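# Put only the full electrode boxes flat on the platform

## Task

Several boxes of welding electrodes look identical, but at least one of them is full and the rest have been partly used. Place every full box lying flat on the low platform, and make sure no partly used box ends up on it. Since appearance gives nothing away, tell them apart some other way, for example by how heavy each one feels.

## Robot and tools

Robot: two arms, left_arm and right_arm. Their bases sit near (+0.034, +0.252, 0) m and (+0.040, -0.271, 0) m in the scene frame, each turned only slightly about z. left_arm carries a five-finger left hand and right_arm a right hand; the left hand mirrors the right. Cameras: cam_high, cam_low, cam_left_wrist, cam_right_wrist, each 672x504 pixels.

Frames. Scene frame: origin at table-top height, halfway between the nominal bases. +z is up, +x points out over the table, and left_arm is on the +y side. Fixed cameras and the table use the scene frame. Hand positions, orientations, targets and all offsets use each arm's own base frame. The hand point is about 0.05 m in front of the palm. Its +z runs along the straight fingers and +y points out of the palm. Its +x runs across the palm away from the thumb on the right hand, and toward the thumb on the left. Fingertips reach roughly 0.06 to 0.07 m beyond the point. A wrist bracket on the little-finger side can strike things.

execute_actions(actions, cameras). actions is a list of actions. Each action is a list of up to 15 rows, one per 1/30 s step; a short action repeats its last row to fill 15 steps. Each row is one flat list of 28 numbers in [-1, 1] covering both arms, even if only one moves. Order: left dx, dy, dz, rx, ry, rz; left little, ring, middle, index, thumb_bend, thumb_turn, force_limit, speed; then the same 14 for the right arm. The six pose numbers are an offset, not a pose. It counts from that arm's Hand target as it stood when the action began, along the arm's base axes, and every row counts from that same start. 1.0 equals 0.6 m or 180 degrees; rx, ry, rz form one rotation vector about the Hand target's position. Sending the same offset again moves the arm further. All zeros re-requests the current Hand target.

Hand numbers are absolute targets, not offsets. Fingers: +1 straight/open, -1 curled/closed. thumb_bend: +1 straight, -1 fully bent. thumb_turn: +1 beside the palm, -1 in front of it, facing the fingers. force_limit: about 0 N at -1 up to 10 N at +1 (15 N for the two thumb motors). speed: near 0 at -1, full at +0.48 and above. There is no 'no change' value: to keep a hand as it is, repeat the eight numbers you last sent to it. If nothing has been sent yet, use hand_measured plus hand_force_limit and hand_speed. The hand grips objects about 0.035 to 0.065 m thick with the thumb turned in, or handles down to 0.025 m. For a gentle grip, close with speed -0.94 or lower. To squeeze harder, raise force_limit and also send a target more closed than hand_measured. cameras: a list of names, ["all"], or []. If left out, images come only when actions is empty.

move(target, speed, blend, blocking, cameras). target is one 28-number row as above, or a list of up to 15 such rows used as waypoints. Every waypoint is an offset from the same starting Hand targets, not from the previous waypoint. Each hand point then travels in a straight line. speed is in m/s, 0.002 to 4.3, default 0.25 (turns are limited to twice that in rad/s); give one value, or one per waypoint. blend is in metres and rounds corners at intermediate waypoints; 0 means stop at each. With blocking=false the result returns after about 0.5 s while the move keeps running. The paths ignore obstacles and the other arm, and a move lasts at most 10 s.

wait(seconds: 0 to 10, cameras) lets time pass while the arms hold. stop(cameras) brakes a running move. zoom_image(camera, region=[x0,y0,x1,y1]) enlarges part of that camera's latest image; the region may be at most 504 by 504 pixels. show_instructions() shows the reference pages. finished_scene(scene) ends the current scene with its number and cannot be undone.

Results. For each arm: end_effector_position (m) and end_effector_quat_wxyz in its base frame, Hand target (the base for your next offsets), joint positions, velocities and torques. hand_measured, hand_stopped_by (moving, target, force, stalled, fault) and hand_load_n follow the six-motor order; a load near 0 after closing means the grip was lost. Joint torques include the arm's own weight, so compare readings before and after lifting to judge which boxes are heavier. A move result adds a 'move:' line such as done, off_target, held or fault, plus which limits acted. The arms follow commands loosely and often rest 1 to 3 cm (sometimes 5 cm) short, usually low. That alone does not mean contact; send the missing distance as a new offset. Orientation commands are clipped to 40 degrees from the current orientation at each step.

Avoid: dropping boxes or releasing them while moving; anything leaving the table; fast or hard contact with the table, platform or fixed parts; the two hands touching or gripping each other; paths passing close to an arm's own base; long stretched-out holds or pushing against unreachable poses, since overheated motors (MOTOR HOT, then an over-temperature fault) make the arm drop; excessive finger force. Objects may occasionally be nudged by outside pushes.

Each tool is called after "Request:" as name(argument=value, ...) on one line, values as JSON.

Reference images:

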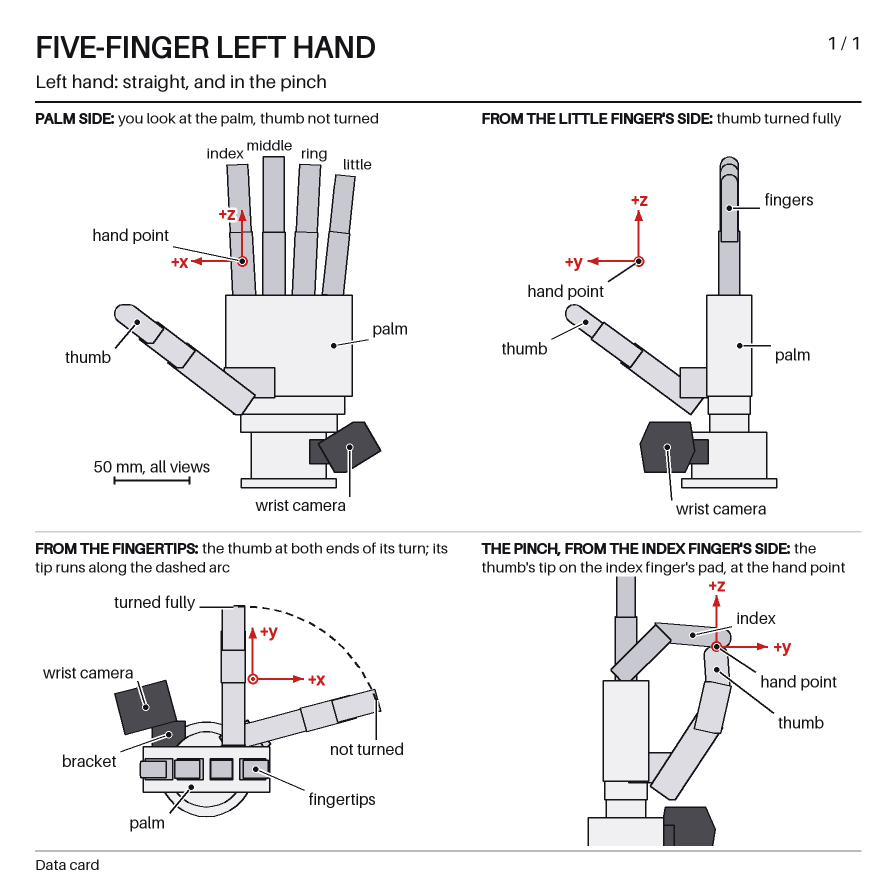

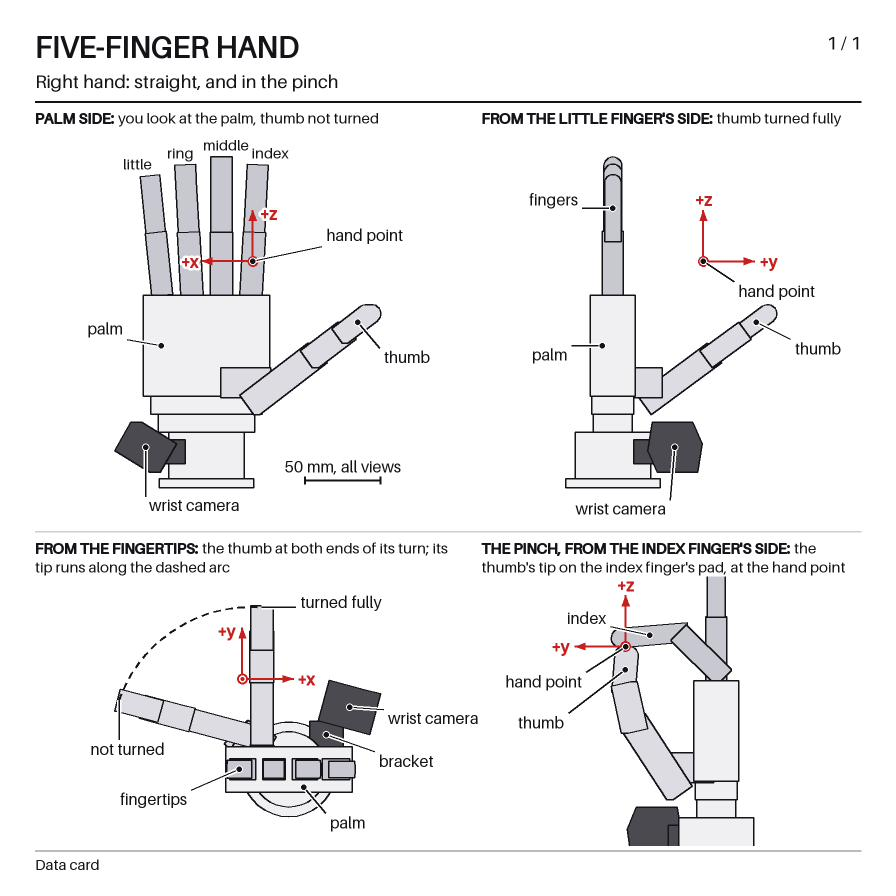

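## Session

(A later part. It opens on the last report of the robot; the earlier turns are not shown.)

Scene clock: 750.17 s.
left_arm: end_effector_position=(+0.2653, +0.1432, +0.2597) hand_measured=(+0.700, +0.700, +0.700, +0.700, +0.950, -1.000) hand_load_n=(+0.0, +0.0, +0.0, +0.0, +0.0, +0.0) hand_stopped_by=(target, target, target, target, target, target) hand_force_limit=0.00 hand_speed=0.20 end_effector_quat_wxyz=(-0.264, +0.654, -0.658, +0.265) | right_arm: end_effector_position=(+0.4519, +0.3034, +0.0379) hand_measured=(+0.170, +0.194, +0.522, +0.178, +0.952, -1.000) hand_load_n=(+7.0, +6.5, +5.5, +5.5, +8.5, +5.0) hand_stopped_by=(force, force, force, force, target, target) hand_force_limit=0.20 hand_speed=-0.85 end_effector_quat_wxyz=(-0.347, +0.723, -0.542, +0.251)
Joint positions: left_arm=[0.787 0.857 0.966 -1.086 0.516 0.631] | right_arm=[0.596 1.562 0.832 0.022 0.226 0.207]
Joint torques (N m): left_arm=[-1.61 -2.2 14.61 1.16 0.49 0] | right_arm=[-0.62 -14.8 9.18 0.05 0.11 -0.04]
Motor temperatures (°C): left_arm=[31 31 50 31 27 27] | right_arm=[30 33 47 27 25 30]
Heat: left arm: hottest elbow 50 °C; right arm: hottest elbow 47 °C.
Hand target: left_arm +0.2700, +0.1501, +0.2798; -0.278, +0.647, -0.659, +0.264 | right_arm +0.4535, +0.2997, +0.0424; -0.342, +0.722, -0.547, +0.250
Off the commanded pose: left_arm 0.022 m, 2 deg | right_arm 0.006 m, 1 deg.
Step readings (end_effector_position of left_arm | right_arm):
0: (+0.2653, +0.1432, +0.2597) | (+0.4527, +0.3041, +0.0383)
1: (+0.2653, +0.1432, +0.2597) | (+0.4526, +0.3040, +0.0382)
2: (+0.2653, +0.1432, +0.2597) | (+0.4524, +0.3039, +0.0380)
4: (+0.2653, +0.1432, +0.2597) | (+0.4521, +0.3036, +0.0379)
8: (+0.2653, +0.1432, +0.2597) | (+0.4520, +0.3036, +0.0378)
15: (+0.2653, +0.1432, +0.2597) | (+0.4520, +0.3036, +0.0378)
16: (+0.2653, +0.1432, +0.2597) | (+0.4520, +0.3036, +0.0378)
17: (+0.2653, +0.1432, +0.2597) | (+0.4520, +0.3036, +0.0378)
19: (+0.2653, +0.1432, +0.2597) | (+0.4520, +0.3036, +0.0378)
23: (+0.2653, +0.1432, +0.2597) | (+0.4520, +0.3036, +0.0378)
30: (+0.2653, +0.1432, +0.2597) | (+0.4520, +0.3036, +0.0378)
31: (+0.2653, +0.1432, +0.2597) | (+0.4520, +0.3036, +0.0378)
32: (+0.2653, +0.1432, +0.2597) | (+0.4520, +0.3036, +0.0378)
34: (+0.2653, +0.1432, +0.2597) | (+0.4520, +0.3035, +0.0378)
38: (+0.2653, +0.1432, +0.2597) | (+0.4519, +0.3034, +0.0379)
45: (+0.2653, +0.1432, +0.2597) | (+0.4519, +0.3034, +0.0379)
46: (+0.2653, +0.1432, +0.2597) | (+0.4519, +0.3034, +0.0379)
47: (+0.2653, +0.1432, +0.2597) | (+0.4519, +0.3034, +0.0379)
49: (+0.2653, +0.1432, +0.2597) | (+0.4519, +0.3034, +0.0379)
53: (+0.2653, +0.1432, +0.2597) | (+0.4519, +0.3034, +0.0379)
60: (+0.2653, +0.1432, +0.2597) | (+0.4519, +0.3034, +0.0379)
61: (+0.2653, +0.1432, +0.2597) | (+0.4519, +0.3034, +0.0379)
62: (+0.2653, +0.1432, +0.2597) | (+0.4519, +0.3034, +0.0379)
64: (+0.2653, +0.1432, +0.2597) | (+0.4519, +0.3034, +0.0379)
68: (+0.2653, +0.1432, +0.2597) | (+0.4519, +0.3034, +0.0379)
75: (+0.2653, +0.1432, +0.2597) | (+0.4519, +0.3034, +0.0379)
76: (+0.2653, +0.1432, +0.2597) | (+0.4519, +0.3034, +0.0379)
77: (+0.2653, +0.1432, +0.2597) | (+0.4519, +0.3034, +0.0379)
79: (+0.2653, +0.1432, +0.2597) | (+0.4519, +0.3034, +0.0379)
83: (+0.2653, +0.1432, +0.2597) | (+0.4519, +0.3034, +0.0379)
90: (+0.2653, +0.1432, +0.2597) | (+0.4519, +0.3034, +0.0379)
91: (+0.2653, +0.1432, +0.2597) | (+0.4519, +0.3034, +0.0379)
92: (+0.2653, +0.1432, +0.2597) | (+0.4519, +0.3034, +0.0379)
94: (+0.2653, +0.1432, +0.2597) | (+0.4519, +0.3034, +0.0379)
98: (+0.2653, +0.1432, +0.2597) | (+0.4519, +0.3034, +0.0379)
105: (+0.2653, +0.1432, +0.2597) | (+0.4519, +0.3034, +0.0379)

Request:
move(target=[0,0,0,0,0,0,0.7,0.7,0.7,0.7,0.95,-1,0,0.2,0.015,0.005,0.067,0,0,0,-0.12,-0.12,-0.1,-0.12,0.95,-1,0.2,-0.85], speed=0.05, cameras=["cam_right_wrist"])

Scene clock: 754.30 s.
left_arm: end_effector_position=(+0.2653, +0.1432, +0.2597) hand_measured=(+0.700, +0.700, +0.700, +0.700, +0.950, -1.000) hand_load_n=(+0.0, +0.0, +0.0, +0.0, +0.0, +0.0) hand_stopped_by=(target, target, target, target, target, target) hand_force_limit=0.00 hand_speed=0.20 end_effector_quat_wxyz=(-0.264, +0.654, -0.658, +0.265) | right_arm: end_effector_position=(+0.4448, +0.2991, +0.0424) hand_measured=(+0.170, +0.194, +0.522, +0.180, +0.952, -1.000) hand_load_n=(+0.0, +3.0, +5.0, +15.0, +6.0, +3.5) hand_stopped_by=(force, force, force, force, target, target) hand_force_limit=0.20 hand_speed=-0.85 end_effector_quat_wxyz=(-0.318, +0.736, -0.548, +0.239)
Joint positions: left_arm=[0.787 0.857 0.966 -1.086 0.516 0.631] | right_arm=[0.596 1.546 0.868 -0.098 0.224 0.211]
Joint torques (N m): left_arm=[-1.67 -2.2 14.6 1.14 0.49 -0.01] | right_arm=[-0.97 -18.08 12.48 -0.02 0.04 -0.11]
Heat: left arm: hottest elbow 51 °C; right arm: hottest elbow 46 °C.
Hand target: left_arm +0.2700, +0.1501, +0.2798; -0.278, +0.647, -0.659, +0.264 | right_arm +0.4625, +0.3028, +0.0826; -0.342, +0.722, -0.547, +0.250
Off the commanded pose: left_arm 0.022 m, 2 deg | right_arm 0.044 m, 3 deg.
move: off_target (left_arm, right_arm)
camera_calibration:
cam_right_wrist: T_world_to_cam=[[-0.5343, -0.428647, -0.72855, 0.401816], [-0.724199, 0.676643, 0.133001, 0.120313], [0.435958, 0.598678, -0.671956, -0.232179], [0, 0, 0, 1]] pos_world=[0.403041, 0.229829, 0.120727]
Images, in order (width x height): cam_right_wrist 672x504.

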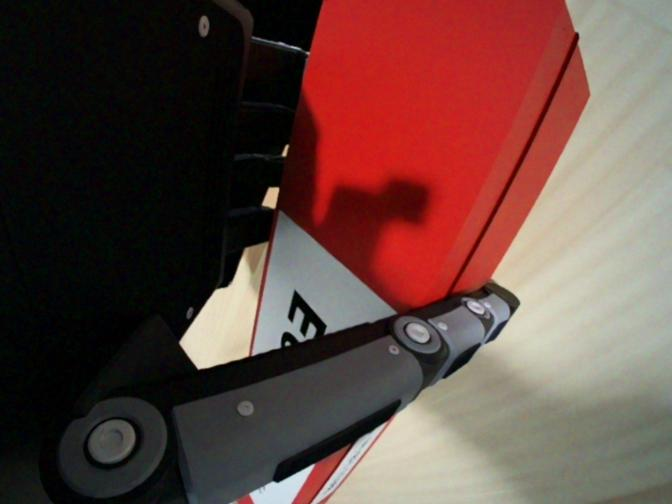

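Request:
move(target=[0,0,0,0,0,0,0.7,0.7,0.7,0.7,0.95,-1,0,0.2,0.01,0,0.03,-0.014,-0.004,0,-0.12,-0.12,-0.1,-0.12,0.95,-1,0.2,-0.85], speed=0.05, cameras=["cam_low"])

Scene clock: 760.43 s.
left_arm: end_effector_position=(+0.2653, +0.1432, +0.2597) hand_measured=(+0.700, +0.700, +0.700, +0.700, +0.950, -1.000) hand_load_n=(+0.0, +0.0, +0.0, -0.5, +0.0, +0.0) hand_stopped_by=(target, target, target, target, target, target) hand_force_limit=0.00 hand_speed=0.20 end_effector_quat_wxyz=(-0.264, +0.654, -0.658, +0.265) | right_arm: end_effector_position=(+0.4416, +0.2937, +0.0447) hand_measured=(+0.170, +0.194, +0.522, +0.180, +0.952, -1.000) hand_load_n=(+0.0, +0.5, +2.0, +15.0, +6.0, +1.5) hand_stopped_by=(force, force, force, force, target, target) hand_force_limit=0.20 hand_speed=-0.85 end_effector_quat_wxyz=(-0.294, +0.742, -0.552, +0.241)
Joint positions: left_arm=[0.787 0.857 0.966 -1.086 0.516 0.631] | right_arm=[0.599 1.542 0.894 -0.175 0.247 0.21]
Joint torques (N m): left_arm=[-1.67 -2.32 14.58 1.17 0.49 0] | right_arm=[-0.5 -18.96 14.3 0.24 0.7 -0.35]
Heat: left arm: hottest elbow 51 °C; right arm: hottest elbow 46 °C.
Hand target: left_arm +0.2700, +0.1501, +0.2798; -0.278, +0.647, -0.659, +0.264 | right_arm +0.4686, +0.3027, +0.1007; -0.330, +0.728, -0.539, +0.266
Off the commanded pose: left_arm 0.022 m, 2 deg | right_arm 0.063 m, 5 deg.
move: off_target (left_arm, right_arm)
Images, in order (width x height): cam_low 672x504.

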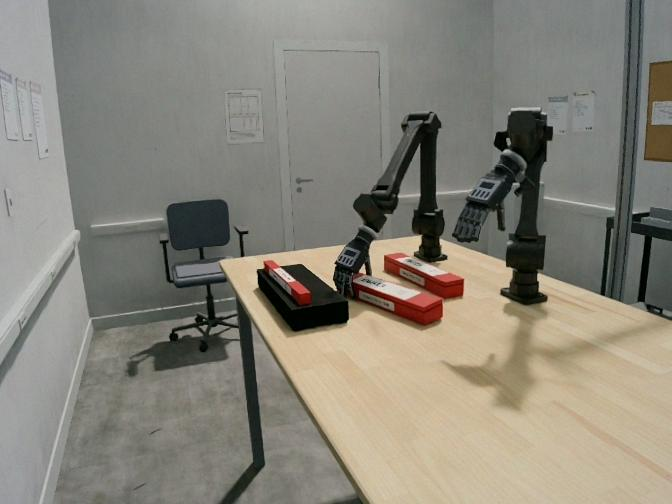

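Request:
wait(seconds=0.1, cameras=["cam_right_wrist","cam_low"])

Request:
zoom_image(camera="cam_low", region=[320, 230, 480, 340])

Scene clock: 763.53 s.
left_arm: end_effector_position=(+0.2653, +0.1432, +0.2597) hand_measured=(+0.700, +0.700, +0.700, +0.700, +0.950, -1.000) hand_load_n=(+0.0, +0.0, +0.0, +0.0, +0.0, +0.0) hand_stopped_by=(target, target, target, target, target, target) hand_force_limit=0.00 hand_speed=0.20 end_effector_quat_wxyz=(-0.264, +0.654, -0.658, +0.265) | right_arm: end_effector_position=(+0.4418, +0.2938, +0.0448) hand_measured=(+0.170, +0.194, +0.522, +0.180, +0.952, -1.000) hand_load_n=(+0.0, +0.5, +2.0, +15.5, +6.0, +1.5) hand_stopped_by=(force, force, force, force, target, target) hand_force_limit=0.20 hand_speed=-0.85 end_effector_quat_wxyz=(-0.294, +0.742, -0.552, +0.241)
Joint positions: left_arm=[0.787 0.857 0.966 -1.086 0.516 0.631] | right_arm=[0.599 1.542 0.894 -0.175 0.247 0.21]
Joint torques (N m): left_arm=[-1.55 -2.2 14.6 1.17 0.48 -0.01] | right_arm=[-0.44 -18.96 14.27 0.27 0.7 -0.35]
Heat: left arm: hottest elbow 51 °C; right arm: hottest elbow 47 °C.
Hand target: left_arm +0.2700, +0.1501, +0.2798; -0.278, +0.647, -0.659, +0.264 | right_arm +0.4686, +0.3027, +0.1007; -0.330, +0.728, -0.539, +0.266
Off the commanded pose: left_arm 0.022 m, 2 deg | right_arm 0.062 m, 5 deg.
wait: 0.10 s; at rest from the start
camera_calibration:
cam_right_wrist: T_world_to_cam=[[-0.560132, -0.45092, -0.694927, 0.416112], [-0.712313, 0.690433, 0.126142, 0.112363], [0.422921, 0.565662, -0.70793, -0.209098], [0, 0, 0, 1]] pos_world=[0.401547, 0.228333, 0.126967]
Images, in order (width x height): cam_low 672x504, cam_right_wrist 672x504.

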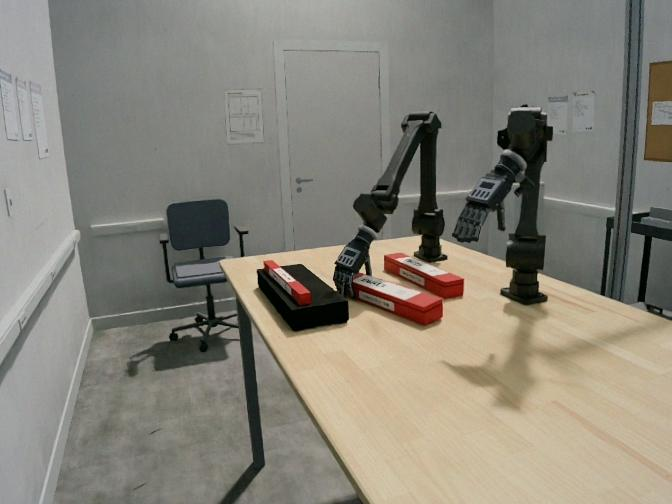

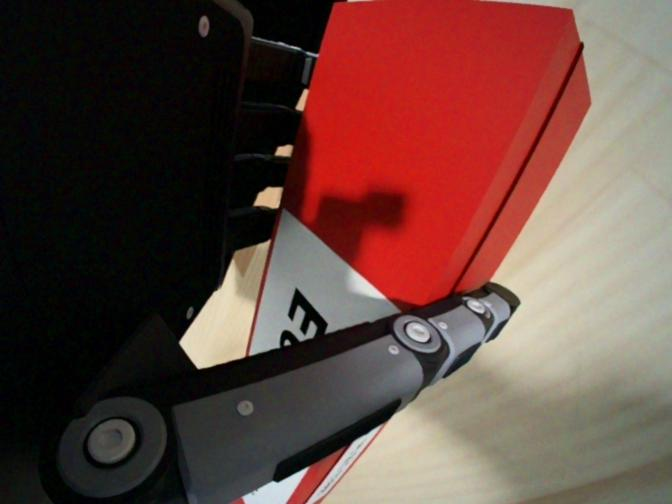

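Scaled by 3.150 from the camera's 672x504 image, which has a finer 960x720 frame.

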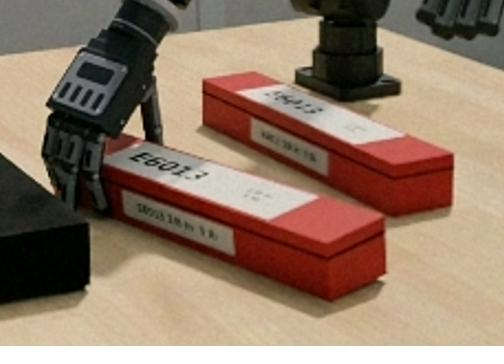

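Request:
move(target=[0,0,0,0,0,0,0.7,0.7,0.7,0.7,0.95,-1,0,0.2,-0.025,-0.005,-0.113,0.014,0.004,0,-0.12,-0.12,-0.1,-0.12,0.95,-1,0.2,-0.85], speed=0.06, cameras=["cam_right_wrist"])

Scene clock: 780.87 s.
left_arm: end_effector_position=(+0.2653, +0.1432, +0.2597) hand_measured=(+0.700, +0.700, +0.700, +0.700, +0.950, -1.000) hand_load_n=(+0.0, +0.0, +0.0, +0.0, +0.0, +0.0) hand_stopped_by=(target, target, target, target, target, target) hand_force_limit=0.00 hand_speed=0.20 end_effector_quat_wxyz=(-0.264, +0.654, -0.658, +0.265) | right_arm: end_effector_position=(+0.4466, +0.2977, +0.0408) hand_measured=(+0.170, +0.194, +0.522, +0.180, +0.952, -1.000) hand_load_n=(+0.5, +2.5, +0.0, +10.0, +9.0, -2.5) hand_stopped_by=(force, force, force, force, target, target) hand_force_limit=0.20 hand_speed=-0.85 end_effector_quat_wxyz=(-0.338, +0.729, -0.540, +0.252)
Joint positions: left_arm=[0.787 0.857 0.966 -1.086 0.516 0.631] | right_arm=[0.596 1.541 0.828 -0.01 0.231 0.196]
Joint torques (N m): left_arm=[-1.49 -2.26 14.6 1.16 0.49 0] | right_arm=[-0.62 -11.34 8.7 2.29 -0.08 0.07]
Heat: left arm: hottest elbow 51 °C; right arm: hottest elbow 49 °C.
Hand target: left_arm +0.2700, +0.1501, +0.2798; -0.278, +0.647, -0.659, +0.264 | right_arm +0.4535, +0.2995, +0.0327; -0.342, +0.722, -0.547, +0.250
Off the commanded pose: left_arm 0.022 m, 2 deg | right_arm 0.011 m, 1 deg.
move: off_target (left_arm, right_arm)
camera_calibration:
cam_right_wrist: T_world_to_cam=[[-0.495307, -0.420287, -0.760282, 0.382408], [-0.73357, 0.671156, 0.106887, 0.129654], [0.465345, 0.610662, -0.640739, -0.2512], [0, 0, 0, 1]] pos_world=[0.401414, 0.227101, 0.115926]
Images, in order (width x height): cam_right_wrist 672x504.

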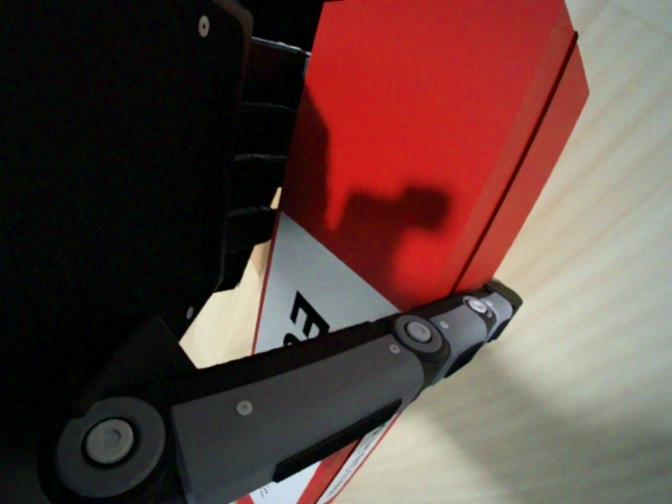

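Request:
execute_actions(actions=[[[0,0,0,0,0,0,0.7,0.7,0.7,0.7,0.95,-1,0,0.2,0,0,0,0,0,0,0.7,0.7,0.7,0.7,0.95,-1,0.2,-0.5]],[[0,0,0,0,0,0,0.7,0.7,0.7,0.7,0.95,-1,0,0.2,0,0,-0.003,0,0,0,0.7,0.7,0.7,0.7,0.95,-1,0.2,-0.5]],[[0,0,0,0,0,0,0.7,0.7,0.7,0.7,0.95,-1,0,0.2,0,0,0,0,0,0,0.7,0.7,0.7,0.7,0.95,-1,0.2,-0.5]]], cameras=["cam_right_wrist"])

Scene clock: 788.00 s.
left_arm: end_effector_position=(+0.2653, +0.1432, +0.2597) hand_measured=(+0.700, +0.700, +0.700, +0.700, +0.950, -1.000) hand_load_n=(+0.0, +0.0, +0.5, +0.0, +0.0, +0.0) hand_stopped_by=(target, target, target, target, target, target) hand_force_limit=0.00 hand_speed=0.20 end_effector_quat_wxyz=(-0.264, +0.654, -0.658, +0.265) | right_arm: end_effector_position=(+0.4461, +0.2988, +0.0353) hand_measured=(+0.700, +0.700, +0.700, +0.700, +0.950, -1.000) hand_load_n=(+0.0, +0.0, +0.0, +0.0, +1.5, +0.0) hand_stopped_by=(target, target, target, target, target, target) hand_force_limit=0.20 hand_speed=-0.50 end_effector_quat_wxyz=(-0.337, +0.730, -0.541, +0.249)
Joint positions: left_arm=[0.787 0.857 0.966 -1.086 0.516 0.631] | right_arm=[0.596 1.554 0.827 -0.003 0.226 0.199]
Joint torques (N m): left_arm=[-1.67 -2.2 14.58 1.17 0.49 0] | right_arm=[-0.62 -12.1 8.57 2.24 0.14 0.04]
Heat: left arm: hottest elbow 51 °C; right arm: hottest elbow 48 °C.
Hand target: left_arm +0.2700, +0.1501, +0.2798; -0.278, +0.647, -0.659, +0.264 | right_arm +0.4535, +0.2996, +0.0310; -0.342, +0.722, -0.547, +0.250
Off the commanded pose: left_arm 0.022 m, 2 deg | right_arm 0.009 m, 1 deg.
Step readings (end_effector_position of left_arm | right_arm):
0: (+0.2653, +0.1432, +0.2597) | (+0.4466, +0.2977, +0.0408)
1: (+0.2653, +0.1432, +0.2597) | (+0.4466, +0.2977, +0.0408)
2: (+0.2653, +0.1432, +0.2597) | (+0.4466, +0.2977, +0.0408)
4: (+0.2653, +0.1432, +0.2597) | (+0.4463, +0.2981, +0.0405)
8: (+0.2653, +0.1432, +0.2597) | (+0.4460, +0.2985, +0.0366)
15: (+0.2653, +0.1432, +0.2597) | (+0.4458, +0.2986, +0.0352)
16: (+0.2653, +0.1432, +0.2597) | (+0.4459, +0.2987, +0.0351)
17: (+0.2653, +0.1432, +0.2597) | (+0.4461, +0.2988, +0.0353)
19: (+0.2653, +0.1432, +0.2597) | (+0.4461, +0.2988, +0.0353)
23: (+0.2653, +0.1432, +0.2597) | (+0.4461, +0.2988, +0.0353)
30: (+0.2653, +0.1432, +0.2597) | (+0.4461, +0.2988, +0.0353)
31: (+0.2653, +0.1432, +0.2597) | (+0.4461, +0.2988, +0.0353)
32: (+0.2653, +0.1432, +0.2597) | (+0.4461, +0.2988, +0.0353)
34: (+0.2653, +0.1432, +0.2597) | (+0.4461, +0.2988, +0.0353)
38: (+0.2653, +0.1432, +0.2597) | (+0.4461, +0.2988, +0.0353)
45: (+0.2653, +0.1432, +0.2597) | (+0.4461, +0.2988, +0.0353)
camera_calibration:
cam_right_wrist: T_world_to_cam=[[-0.500308, -0.419989, -0.757167, 0.380422], [-0.734096, 0.669455, 0.113727, 0.129576], [0.459125, 0.612732, -0.643245, -0.252945], [0, 0, 0, 1]] pos_world=[0.401583, 0.228015, 0.110601]
Images, in order (width x height): cam_right_wrist 672x504.

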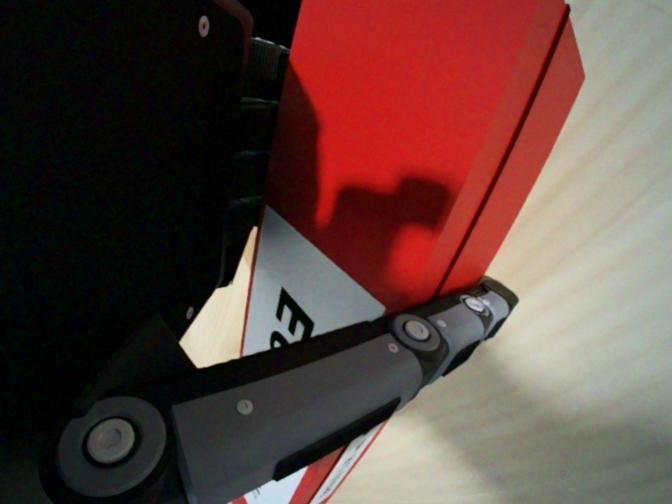

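Request:
execute_actions(actions=[[[0,0,0,0,0,0,0.7,0.7,0.7,0.7,0.95,-1,0,0.2,0,0,0,0,0,0,0.3,0.3,0.3,0.3,0.95,-1,-0.3,-0.8]],[[0,0,0,0,0,0,0.7,0.7,0.7,0.7,0.95,-1,0,0.2,0,0,0,0,0,0,0.3,0.3,0.3,0.3,0.95,-1,-0.3,-0.8]],[[0,0,0,0,0,0,0.7,0.7,0.7,0.7,0.95,-1,0,0.2,0,0,0,0,0,0,0.3,0.3,0.3,0.3,0.95,-1,-0.3,-0.8]],[[0,0,0,0,0,0,0.7,0.7,0.7,0.7,0.95,-1,0,0.2,0,0,0,0,0,0,0.1,0.1,0.1,0.1,0.95,-1,-0.3,-0.85]],[[0,0,0,0,0,0,0.7,0.7,0.7,0.7,0.95,-1,0,0.2,0,0,0,0,0,0,0.1,0.1,0.1,0.1,0.95,-1,-0.3,-0.85]],[[0,0,0,0,0,0,0.7,0.7,0.7,0.7,0.95,-1,0,0.2,0,0,0,0,0,0,0.1,0.1,0.1,0.1,0.95,-1,-0.3,-0.85]]], cameras=["cam_right_wrist"])

Scene clock: 795.33 s.
left_arm: end_effector_position=(+0.2653, +0.1432, +0.2597) hand_measured=(+0.700, +0.700, +0.700, +0.700, +0.950, -1.000) hand_load_n=(+0.0, +0.0, +0.0, +0.0, +0.0, +0.0) hand_stopped_by=(target, target, target, target, target, target) hand_force_limit=0.00 hand_speed=0.20 end_effector_quat_wxyz=(-0.264, +0.654, -0.658, +0.265) | right_arm: end_effector_position=(+0.4489, +0.3007, +0.0372) hand_measured=(+0.178, +0.206, +0.584, +0.194, +0.952, -1.000) hand_load_n=(+4.5, +4.0, -1.5, +5.5, +5.0, +0.0) hand_stopped_by=(force, force, force, force, target, target) hand_force_limit=-0.30 hand_speed=-0.85 end_effector_quat_wxyz=(-0.343, +0.727, -0.540, +0.251)
Joint positions: left_arm=[0.787 0.857 0.966 -1.086 0.516 0.631] | right_arm=[0.596 1.555 0.827 0.013 0.226 0.199]
Joint torques (N m): left_arm=[-1.61 -2.14 14.58 1.17 0.48 -0.01] | right_arm=[-0.5 -12.34 8.57 1.66 0.11 0.04]
Heat: left arm: hottest elbow 51 °C; right arm: hottest elbow 47 °C.
Hand target: left_arm +0.2700, +0.1501, +0.2798; -0.278, +0.647, -0.659, +0.264 | right_arm +0.4534, +0.2996, +0.0309; -0.342, +0.723, -0.547, +0.250
Off the commanded pose: left_arm 0.022 m, 2 deg | right_arm 0.008 m, 1 deg.
Step readings (end_effector_position of left_arm | right_arm):
0: (+0.2653, +0.1432, +0.2597) | (+0.4461, +0.2988, +0.0353)
1: (+0.2653, +0.1432, +0.2597) | (+0.4461, +0.2988, +0.0353)
2: (+0.2653, +0.1432, +0.2597) | (+0.4461, +0.2988, +0.0353)
4: (+0.2653, +0.1432, +0.2597) | (+0.4462, +0.2989, +0.0354)
8: (+0.2653, +0.1432, +0.2597) | (+0.4466, +0.2992, +0.0356)
15: (+0.2653, +0.1432, +0.2597) | (+0.4470, +0.2993, +0.0359)
16: (+0.2653, +0.1432, +0.2597) | (+0.4472, +0.2995, +0.0361)
17: (+0.2653, +0.1432, +0.2597) | (+0.4474, +0.2997, +0.0362)
19: (+0.2653, +0.1432, +0.2597) | (+0.4478, +0.2999, +0.0365)
23: (+0.2653, +0.1432, +0.2597) | (+0.4482, +0.3002, +0.0369)
30: (+0.2653, +0.1432, +0.2597) | (+0.4483, +0.3002, +0.0369)
31: (+0.2653, +0.1432, +0.2597) | (+0.4483, +0.3002, +0.0369)
32: (+0.2653, +0.1432, +0.2597) | (+0.4483, +0.3002, +0.0369)
34: (+0.2653, +0.1432, +0.2597) | (+0.4483, +0.3002, +0.0369)
38: (+0.2653, +0.1432, +0.2597) | (+0.4483, +0.3002, +0.0369)
45: (+0.2653, +0.1432, +0.2597) | (+0.4483, +0.3002, +0.0369)
46: (+0.2653, +0.1432, +0.2597) | (+0.4483, +0.3002, +0.0369)
47: (+0.2653, +0.1432, +0.2597) | (+0.4483, +0.3002, +0.0369)
49: (+0.2653, +0.1432, +0.2597) | (+0.4483, +0.3002, +0.0369)
53: (+0.2653, +0.1432, +0.2597) | (+0.4484, +0.3003, +0.0371)
60: (+0.2653, +0.1432, +0.2597) | (+0.4489, +0.3007, +0.0372)
61: (+0.2653, +0.1432, +0.2597) | (+0.4489, +0.3007, +0.0372)
62: (+0.2653, +0.1432, +0.2597) | (+0.4489, +0.3007, +0.0372)
64: (+0.2653, +0.1432, +0.2597) | (+0.4489, +0.3007, +0.0372)
68: (+0.2653, +0.1432, +0.2597) | (+0.4489, +0.3007, +0.0372)
75: (+0.2653, +0.1432, +0.2597) | (+0.4489, +0.3007, +0.0372)
76: (+0.2653, +0.1432, +0.2597) | (+0.4489, +0.3007, +0.0372)
77: (+0.2653, +0.1432, +0.2597) | (+0.4489, +0.3007, +0.0372)
79: (+0.2653, +0.1432, +0.2597) | (+0.4489, +0.3007, +0.0372)
83: (+0.2653, +0.1432, +0.2597) | (+0.4489, +0.3007, +0.0372)
90: (+0.2653, +0.1432, +0.2597) | (+0.4489, +0.3007, +0.0372)
camera_calibration:
cam_right_wrist: T_world_to_cam=[[-0.49123, -0.41382, -0.766451, 0.378558], [-0.73523, 0.668813, 0.110116, 0.131024], [0.467044, 0.61761, -0.632794, -0.259578], [0, 0, 0, 1]] pos_world=[0.403526, 0.229342, 0.111458]
Images, in order (width x height): cam_right_wrist 672x504.

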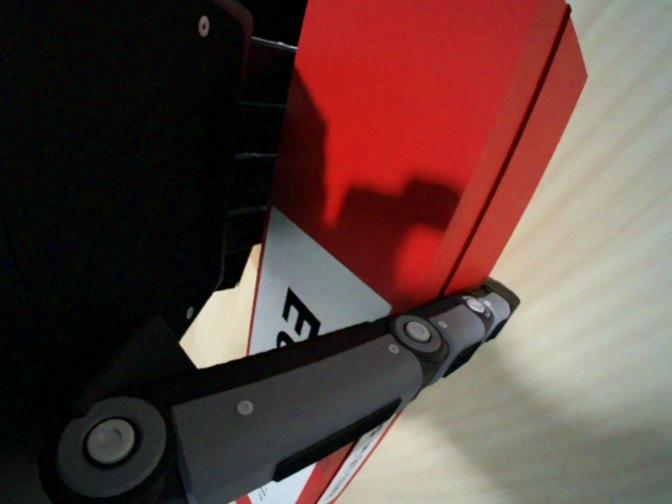

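Request:
execute_actions(actions=[[[0,0,0,0,0,0,0.7,0.7,0.7,0.7,0.95,-1,0,0.2,0,0,0.005,0,0,0,0.1,0.1,0.05,0.1,0.95,-1,-0.3,-0.85]],[[0,0,0,0,0,0,0.7,0.7,0.7,0.7,0.95,-1,0,0.2,0,0,0,0,0,0,0.1,0.1,0.05,0.1,0.95,-1,-0.3,-0.85]],[[0,0,0,0,0,0,0.7,0.7,0.7,0.7,0.95,-1,0,0.2,0,0,0,0,0,0,0.1,0.1,0.05,0.1,0.95,-1,-0.3,-0.85]],[[0,0,0,0,0,0,0.7,0.7,0.7,0.7,0.95,-1,0,0.2,0,0,0,0,0,0,0.1,0.1,0.05,0.1,0.95,-1,-0.3,-0.85]]])

Scene clock: 801.17 s.
left_arm: end_effector_position=(+0.2653, +0.1432, +0.2597) hand_measured=(+0.700, +0.700, +0.700, +0.700, +0.950, -1.000) hand_load_n=(+0.0, +0.0, +0.0, +0.0, +0.0, +0.0) hand_stopped_by=(target, target, target, target, target, target) hand_force_limit=0.00 hand_speed=0.20 end_effector_quat_wxyz=(-0.264, +0.654, -0.658, +0.265) | right_arm: end_effector_position=(+0.4489, +0.3007, +0.0372) hand_measured=(+0.178, +0.206, +0.574, +0.194, +0.952, -1.000) hand_load_n=(+3.5, +3.0, +4.5, +4.5, +6.0, +0.0) hand_stopped_by=(force, force, force, force, target, target) hand_force_limit=-0.30 hand_speed=-0.85 end_effector_quat_wxyz=(-0.343, +0.727, -0.540, +0.251)
Joint positions: left_arm=[0.787 0.857 0.966 -1.086 0.516 0.631] | right_arm=[0.596 1.555 0.827 0.013 0.226 0.199]
Joint torques (N m): left_arm=[-1.55 -2.26 14.58 1.16 0.49 0] | right_arm=[-0.56 -12.75 8.85 1.31 0.11 0.04]
Heat: left arm: hottest elbow 52 °C; right arm: hottest elbow 46 °C.
Hand target: left_arm +0.2700, +0.1501, +0.2798; -0.278, +0.647, -0.659, +0.264 | right_arm +0.4534, +0.2996, +0.0339; -0.342, +0.723, -0.547, +0.250
Off the commanded pose: left_arm 0.022 m, 2 deg | right_arm 0.006 m, 1 deg.
Step readings (end_effector_position of left_arm | right_arm):
0: (+0.2653, +0.1432, +0.2597) | (+0.4489, +0.3007, +0.0372)
1: (+0.2653, +0.1432, +0.2597) | (+0.4489, +0.3007, +0.0372)
2: (+0.2653, +0.1432, +0.2597) | (+0.4489, +0.3007, +0.0372)
4: (+0.2653, +0.1432, +0.2597) | (+0.4489, +0.3007, +0.0372)
8: (+0.2653, +0.1432, +0.2597) | (+0.4489, +0.3007, +0.0372)
15: (+0.2653, +0.1432, +0.2597) | (+0.4489, +0.3007, +0.0372)
16: (+0.2653, +0.1432, +0.2597) | (+0.4489, +0.3007, +0.0372)
17: (+0.2653, +0.1432, +0.2597) | (+0.4489, +0.3007, +0.0372)
19: (+0.2653, +0.1432, +0.2597) | (+0.4489, +0.3007, +0.0372)
23: (+0.2653, +0.1432, +0.2597) | (+0.4489, +0.3007, +0.0372)
30: (+0.2653, +0.1432, +0.2597) | (+0.4489, +0.3007, +0.0372)
31: (+0.2653, +0.1432, +0.2597) | (+0.4489, +0.3007, +0.0372)
32: (+0.2653, +0.1432, +0.2597) | (+0.4489, +0.3007, +0.0372)
34: (+0.2653, +0.1432, +0.2597) | (+0.4489, +0.3007, +0.0372)
38: (+0.2653, +0.1432, +0.2597) | (+0.4489, +0.3007, +0.0372)
45: (+0.2653, +0.1432, +0.2597) | (+0.4489, +0.3007, +0.0372)
46: (+0.2653, +0.1432, +0.2597) | (+0.4489, +0.3007, +0.0372)
47: (+0.2653, +0.1432, +0.2597) | (+0.4489, +0.3007, +0.0372)
49: (+0.2653, +0.1432, +0.2597) | (+0.4489, +0.3007, +0.0372)
53: (+0.2653, +0.1432, +0.2597) | (+0.4489, +0.3007, +0.0372)
60: (+0.2653, +0.1432, +0.2597) | (+0.4489, +0.3007, +0.0372)

Request:
execute_actions(actions=[[[0,0,0,0,0,0,0.7,0.7,0.7,0.7,0.95,-1,0,0.2,0,0,0,0,0,0,0.0,0.0,0.1,0.0,0.95,-1,0.2,-0.85]],[[0,0,0,0,0,0,0.7,0.7,0.7,0.7,0.95,-1,0,0.2,0,0,0,0,0,0,0.0,0.0,0.1,0.0,0.95,-1,0.2,-0.85]],[[0,0,0,0,0,0,0.7,0.7,0.7,0.7,0.95,-1,0,0.2,0,0,0.01,0,0,0.01,-0.1,-0.1,0.0,-0.1,0.95,-1,0.5,-0.85]],[[0,0,0,0,0,0,0.7,0.7,0.7,0.7,0.95,-1,0,0.2,0,0,0.0,0,0,0.0,-0.1,-0.1,0.0,-0.1,0.95,-1,0.5,-0.85]]])

Request:
move(target=[0,0,0,0,0,0,0.7,0.7,0.7,0.7,0.95,-1,0,0.2,0.025,0.005,0.06,-0.01,0.02,0.025,-0.1,-0.1,0.0,-0.1,0.95,-1,0.5,-0.85], speed=0.05, cameras=["cam_right_wrist"])

Scene clock: 817.00 s.
left_arm: end_effector_position=(+0.2653, +0.1432, +0.2597) hand_measured=(+0.700, +0.700, +0.700, +0.700, +0.950, -1.000) hand_load_n=(+0.0, +0.0, +0.0, -0.5, +0.0, +0.0) hand_stopped_by=(target, target, target, target, target, target) hand_force_limit=0.00 hand_speed=0.20 end_effector_quat_wxyz=(-0.264, +0.654, -0.658, +0.265) | right_arm: end_effector_position=(+0.4500, +0.3007, +0.0378) hand_measured=(+0.154, +0.182, +0.524, +0.174, +0.954, -1.000) hand_load_n=(+4.5, +6.5, +6.0, +8.5, +8.0, +4.5) hand_stopped_by=(force, force, force, force, target, target) hand_force_limit=0.50 hand_speed=-0.85 end_effector_quat_wxyz=(-0.348, +0.730, -0.535, +0.246)
Joint positions: left_arm=[0.787 0.857 0.966 -1.086 0.516 0.631] | right_arm=[0.587 1.556 0.827 0.02 0.202 0.187]
Joint torques (N m): left_arm=[-1.61 -2.32 14.58 1.16 0.49 -0.01] | right_arm=[-0.56 -13.8 9.33 0.68 -0.17 -0.1]
Heat: left arm: hottest elbow 52 °C; right arm: hottest elbow 45 °C.
Hand target: left_arm +0.2700, +0.1501, +0.2798; -0.278, +0.647, -0.659, +0.264 | right_arm +0.4535, +0.2996, +0.0399; -0.346, +0.731, -0.535, +0.244
Off the commanded pose: left_arm 0.022 m, 2 deg | right_arm 0.004 m, 0 deg.
Step readings (end_effector_position of left_arm | right_arm):
0: (+0.2653, +0.1432, +0.2597) | (+0.4489, +0.3007, +0.0372)
1: (+0.2653, +0.1432, +0.2597) | (+0.4489, +0.3007, +0.0372)
2: (+0.2653, +0.1432, +0.2597) | (+0.4489, +0.3007, +0.0372)
4: (+0.2653, +0.1432, +0.2597) | (+0.4492, +0.3010, +0.0374)
8: (+0.2653, +0.1432, +0.2597) | (+0.4494, +0.3009, +0.0375)
15: (+0.2653, +0.1432, +0.2597) | (+0.4494, +0.3009, +0.0375)
16: (+0.2653, +0.1432, +0.2597) | (+0.4494, +0.3009, +0.0375)
17: (+0.2653, +0.1432, +0.2597) | (+0.4494, +0.3009, +0.0375)
19: (+0.2653, +0.1432, +0.2597) | (+0.4494, +0.3009, +0.0375)
23: (+0.2653, +0.1432, +0.2597) | (+0.4494, +0.3009, +0.0375)
30: (+0.2653, +0.1432, +0.2597) | (+0.4494, +0.3009, +0.0375)
31: (+0.2653, +0.1432, +0.2597) | (+0.4488, +0.3015, +0.0374)
32: (+0.2653, +0.1432, +0.2597) | (+0.4491, +0.3010, +0.0373)
34: (+0.2653, +0.1432, +0.2597) | (+0.4495, +0.3005, +0.0374)
38: (+0.2653, +0.1432, +0.2597) | (+0.4500, +0.3007, +0.0378)
45: (+0.2653, +0.1432, +0.2597) | (+0.4500, +0.3007, +0.0378)
46: (+0.2653, +0.1432, +0.2597) | (+0.4500, +0.3007, +0.0378)
47: (+0.2653, +0.1432, +0.2597) | (+0.4500, +0.3007, +0.0378)
49: (+0.2653, +0.1432, +0.2597) | (+0.4500, +0.3007, +0.0378)
53: (+0.2653, +0.1432, +0.2597) | (+0.4500, +0.3007, +0.0378)
60: (+0.2653, +0.1432, +0.2597) | (+0.4500, +0.3007, +0.0378)

Scene clock: 818.43 s.
left_arm: end_effector_position=(+0.2653, +0.1432, +0.2597) hand_measured=(+0.700, +0.700, +0.700, +0.700, +0.950, -1.000) hand_load_n=(+0.0, +0.0, +0.0, +0.0, +0.0, +0.0) hand_stopped_by=(target, target, target, target, target, target) hand_force_limit=0.00 hand_speed=0.20 end_effector_quat_wxyz=(-0.264, +0.654, -0.658, +0.265) | right_arm: end_effector_position=(+0.4523, +0.2975, +0.0462) hand_measured=(+0.152, +0.180, +0.526, +0.174, +0.954, -1.000) hand_load_n=(+0.0, +0.0, +4.0, +19.5, +7.0, +5.0) hand_stopped_by=(force, force, force, force, target, target) hand_force_limit=0.50 hand_speed=-0.85 end_effector_quat_wxyz=(-0.312, +0.763, -0.527, +0.207)
Joint positions: left_arm=[0.787 0.857 0.966 -1.086 0.516 0.631] | right_arm=[0.554 1.566 0.925 -0.171 0.121 0.145]
Joint torques (N m): left_arm=[-1.61 -2.26 14.57 1.16 0.49 -0.01] | right_arm=[-0.62 -16.56 13.2 -0.09 -0.43 -0.38]
Heat: left arm: hottest elbow 52 °C; right arm: hottest elbow 45 °C.
Hand target: left_arm +0.2700, +0.1501, +0.2798; -0.278, +0.647, -0.659, +0.264 | right_arm +0.4686, +0.3026, +0.0761; -0.327, +0.764, -0.513, +0.216
Off the commanded pose: left_arm 0.022 m, 2 deg | right_arm 0.034 m, 3 deg.
move: off_target (left_arm, right_arm)
camera_calibration:
cam_right_wrist: T_world_to_cam=[[-0.538215, -0.47175, -0.69841, 0.421074], [-0.76617, 0.619126, 0.172236, 0.160545], [0.351152, 0.627802, -0.694664, -0.201227], [0, 0, 0, 1]] pos_world=[0.420294, 0.225575, 0.126645]
Images, in order (width x height): cam_right_wrist 672x504.

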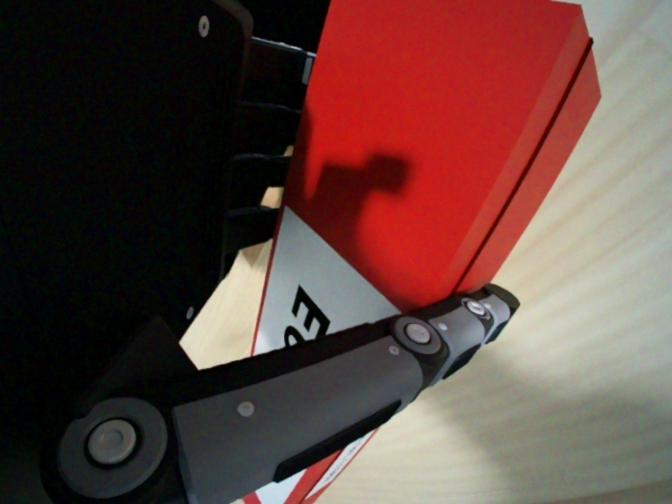

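Request:
wait(seconds=0.1, cameras=["cam_high","cam_low"])

Request:
zoom_image(camera="cam_high", region=[250, 170, 420, 320])

Request:
zoom_image(camera="cam_low", region=[310, 220, 460, 340])

Scene clock: 827.13 s.
left_arm: end_effector_position=(+0.2653, +0.1432, +0.2597) hand_measured=(+0.700, +0.700, +0.700, +0.700, +0.950, -1.000) hand_load_n=(+0.0, +0.0, +0.0, +0.0, +0.0, +0.0) hand_stopped_by=(target, target, target, target, target, target) hand_force_limit=0.00 hand_speed=0.20 end_effector_quat_wxyz=(-0.264, +0.654, -0.658, +0.265) | right_arm: end_effector_position=(+0.4523, +0.2975, +0.0462) hand_measured=(+0.152, +0.180, +0.526, +0.174, +0.954, -1.000) hand_load_n=(+0.0, +0.0, +3.5, +19.5, +7.0, +5.0) hand_stopped_by=(force, force, force, force, target, target) hand_force_limit=0.50 hand_speed=-0.85 end_effector_quat_wxyz=(-0.312, +0.763, -0.527, +0.207)
Joint positions: left_arm=[0.787 0.857 0.966 -1.086 0.516 0.631] | right_arm=[0.554 1.566 0.925 -0.171 0.121 0.145]
Joint torques (N m): left_arm=[-1.61 -2.14 14.6 1.16 0.49 0] | right_arm=[-0.62 -16.56 13.19 -0.09 -0.43 -0.38]
Heat: left arm: hottest elbow 52 °C; right arm: hottest elbow 44 °C.
Hand target: left_arm +0.2700, +0.1501, +0.2798; -0.278, +0.647, -0.659, +0.264 | right_arm +0.4686, +0.3026, +0.0761; -0.327, +0.764, -0.513, +0.216
Off the commanded pose: left_arm 0.022 m, 2 deg | right_arm 0.034 m, 3 deg.
wait: 0.10 s; at rest from the start
Images, in order (width x height): cam_high 672x504, cam_low 672x504.

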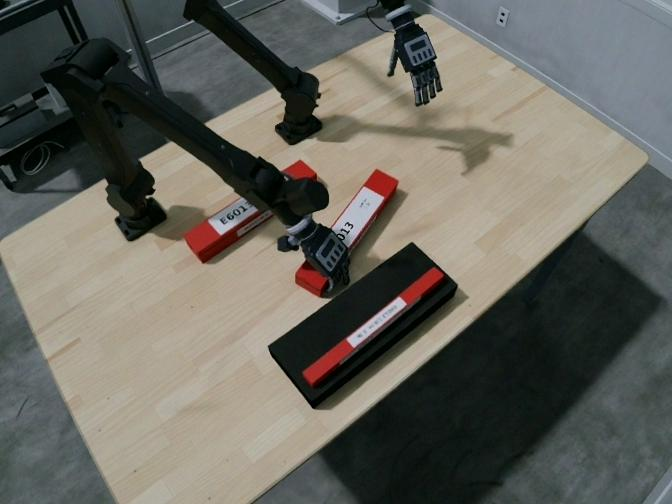

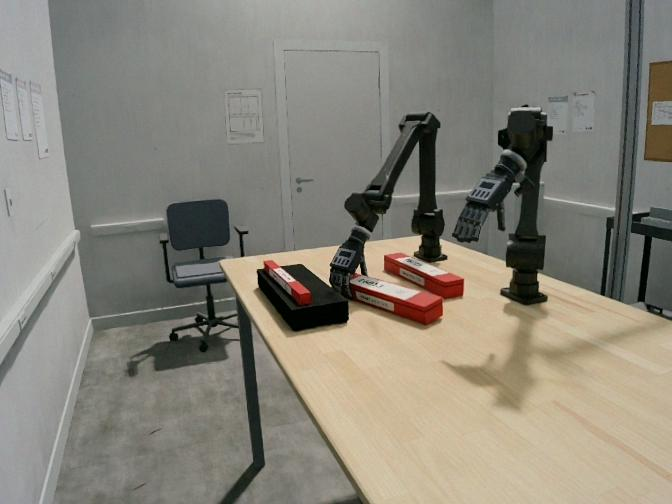

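Scaled by 2.965 from the camera's 672x504 image, which has a finer 960x720 frame.

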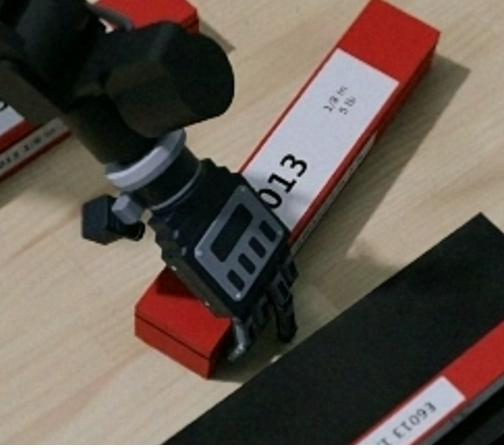

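Scaled by 3.360 from the camera's 672x504 image, which has a finer 960x720 frame.

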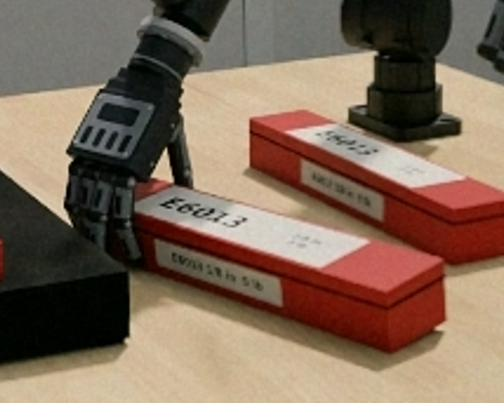

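Request:
move(target=[0,0,0,0,0,0,0.7,0.7,0.7,0.7,0.95,-1,0,0.2,-0.025,-0.005,-0.071,0,0,0,-0.1,-0.1,0.0,-0.1,0.95,-1,0.5,-0.85], speed=0.05, cameras=["cam_high","cam_low"])

Scene clock: 847.73 s.
left_arm: end_effector_position=(+0.2653, +0.1432, +0.2597) hand_measured=(+0.700, +0.700, +0.700, +0.700, +0.950, -1.000) hand_load_n=(+0.0, +0.0, +0.0, +0.0, +0.0, +0.5) hand_stopped_by=(target, target, target, target, target, target) hand_force_limit=0.00 hand_speed=0.20 end_effector_quat_wxyz=(-0.264, +0.654, -0.658, +0.265) | right_arm: end_effector_position=(+0.4546, +0.2986, +0.0427) hand_measured=(+0.152, +0.180, +0.524, +0.174, +0.954, -1.000) hand_load_n=(+0.0, +1.0, +0.0, +14.5, +11.0, -1.5) hand_stopped_by=(force, force, force, force, target, target) hand_force_limit=0.50 hand_speed=-0.85 end_effector_quat_wxyz=(-0.331, +0.758, -0.520, +0.217)
Joint positions: left_arm=[0.787 0.857 0.966 -1.086 0.516 0.631] | right_arm=[0.554 1.566 0.891 -0.09 0.119 0.135]
Joint torques (N m): left_arm=[-1.73 -2.2 14.6 1.17 0.49 -0.01] | right_arm=[0.32 -12.81 8.27 1.62 -0.06 -0.21]
Heat: left arm: hottest elbow 52 °C; right arm: hottest elbow 44 °C.
Hand target: left_arm +0.2700, +0.1501, +0.2798; -0.278, +0.647, -0.659, +0.264 | right_arm +0.4535, +0.2996, +0.0333; -0.327, +0.764, -0.513, +0.216
Off the commanded pose: left_arm 0.022 m, 2 deg | right_arm 0.009 m, 1 deg.
move: off_target (left_arm)
Images, in order (width x height): cam_high 672x504, cam_low 672x504.

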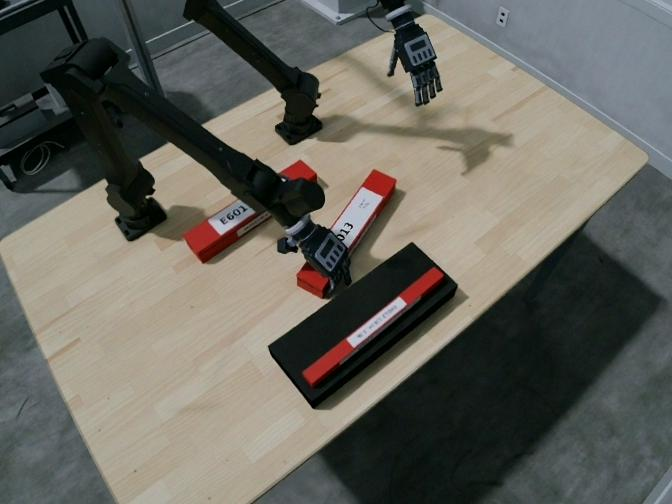

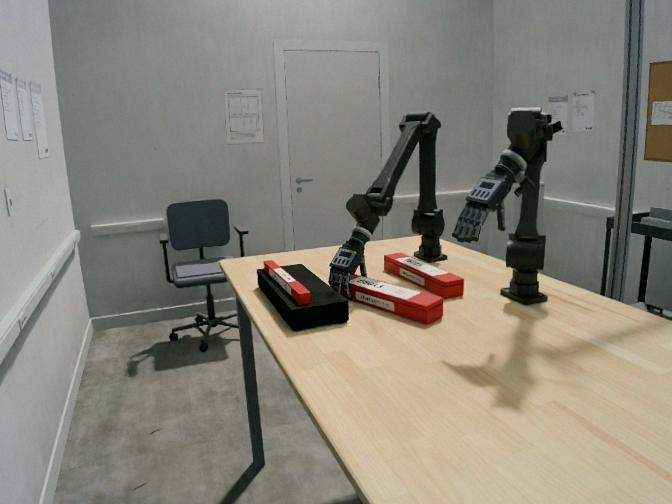

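Request:
move(target=[[0,0,0,0,0,0,0.7,0.7,0.7,0.7,0.95,-1,0,0.2,0,0,0.007,0,0,0,0.7,0.7,0.7,0.7,0.95,-1,0.5,-0.2],[0,0,0,0,0,0,0.7,0.7,0.7,0.7,0.95,-1,0,0.2,0,0,0.2,0.01,-0.02,-0.035,0.7,0.7,0.7,0.7,0.95,-1,0.5,-0.2],[0,0,0,0,0,0,0.7,0.7,0.7,0.7,0.95,-1,0,0.2,-0.2,-0.05,0.25,0.01,-0.02,-0.035,0.7,0.7,0.7,0.7,0.95,-1,0.5,-0.2]], speed=0.1, cameras=["cam_high","cam_right_wrist"])

Scene clock: 865.40 s.
left_arm: end_effector_position=(+0.2653, +0.1432, +0.2597) hand_measured=(+0.700, +0.700, +0.700, +0.700, +0.950, -1.000) hand_load_n=(+0.0, +0.0, +0.0, +0.0, +0.0, +0.0) hand_stopped_by=(target, target, target, target, target, target) hand_force_limit=0.00 hand_speed=0.20 end_effector_quat_wxyz=(-0.264, +0.654, -0.658, +0.265) | right_arm: end_effector_position=(+0.3367, +0.2686, +0.1834) hand_measured=(+0.700, +0.700, +0.700, +0.700, +0.950, -1.000) hand_load_n=(+0.0, +0.0, +0.0, +0.0, +0.0, +0.0) hand_stopped_by=(target, target, target, target, target, target) hand_force_limit=0.50 hand_speed=-0.20 end_effector_quat_wxyz=(-0.343, +0.722, -0.545, +0.252)
Joint positions: left_arm=[0.787 0.857 0.966 -1.086 0.516 0.631] | right_arm=[0.713 1.041 0.807 -0.502 0.321 0.293]
Joint torques (N m): left_arm=[-1.55 -2.26 14.57 1.14 0.48 -0.01] | right_arm=[0.62 -8.06 10.51 0.75 0.3 0.02]
Heat: left arm: hottest elbow 52 °C; right arm: hottest elbow 43 °C.
Hand target: left_arm +0.2700, +0.1501, +0.2798; -0.278, +0.647, -0.659, +0.264 | right_arm +0.3334, +0.2697, +0.1835; -0.342, +0.722, -0.547, +0.249
Off the commanded pose: left_arm 0.022 m, 2 deg | right_arm 0.003 m, 0 deg.
move: off_target (left_arm)
camera_calibration:
cam_right_wrist: T_world_to_cam=[[-0.496273, -0.402609, -0.769168, 0.421382], [-0.72645, 0.677701, 0.11398, 0.047824], [0.475377, 0.615327, -0.6288, -0.0977925], [0, 0, 0, 1]] pos_world=[0.290351, 0.197416, 0.257171]
Images, in order (width x height): cam_high 672x504, cam_right_wrist 672x504.

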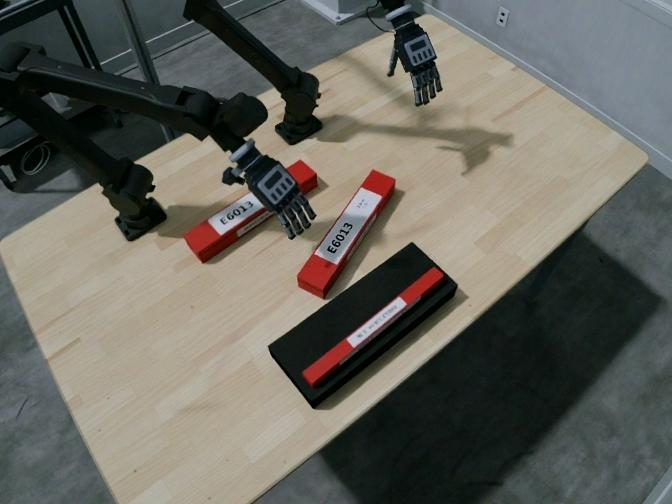

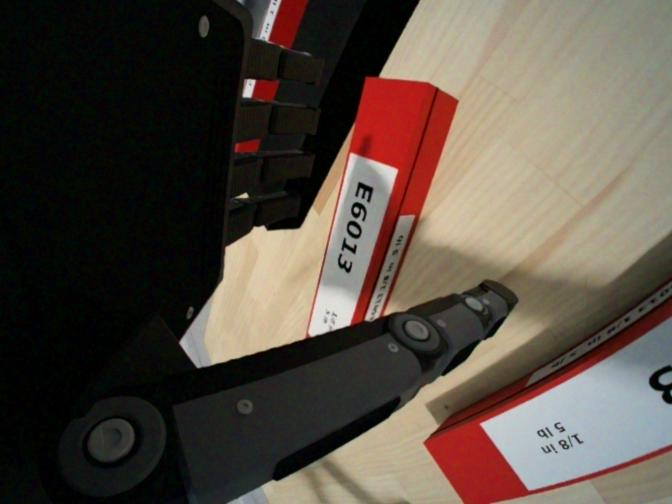

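Request:
zoom_image(camera="cam_right_wrist", region=[280, 60, 480, 360])

Scaled by 1.680 from the camera's 672x504 image, which has a finer 960x720 frame.

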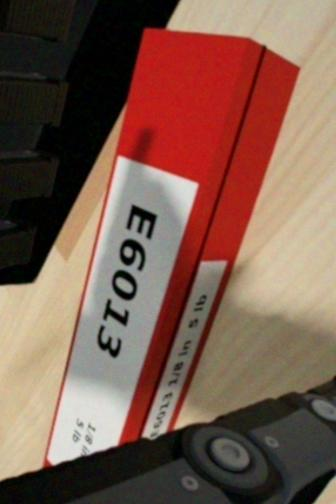

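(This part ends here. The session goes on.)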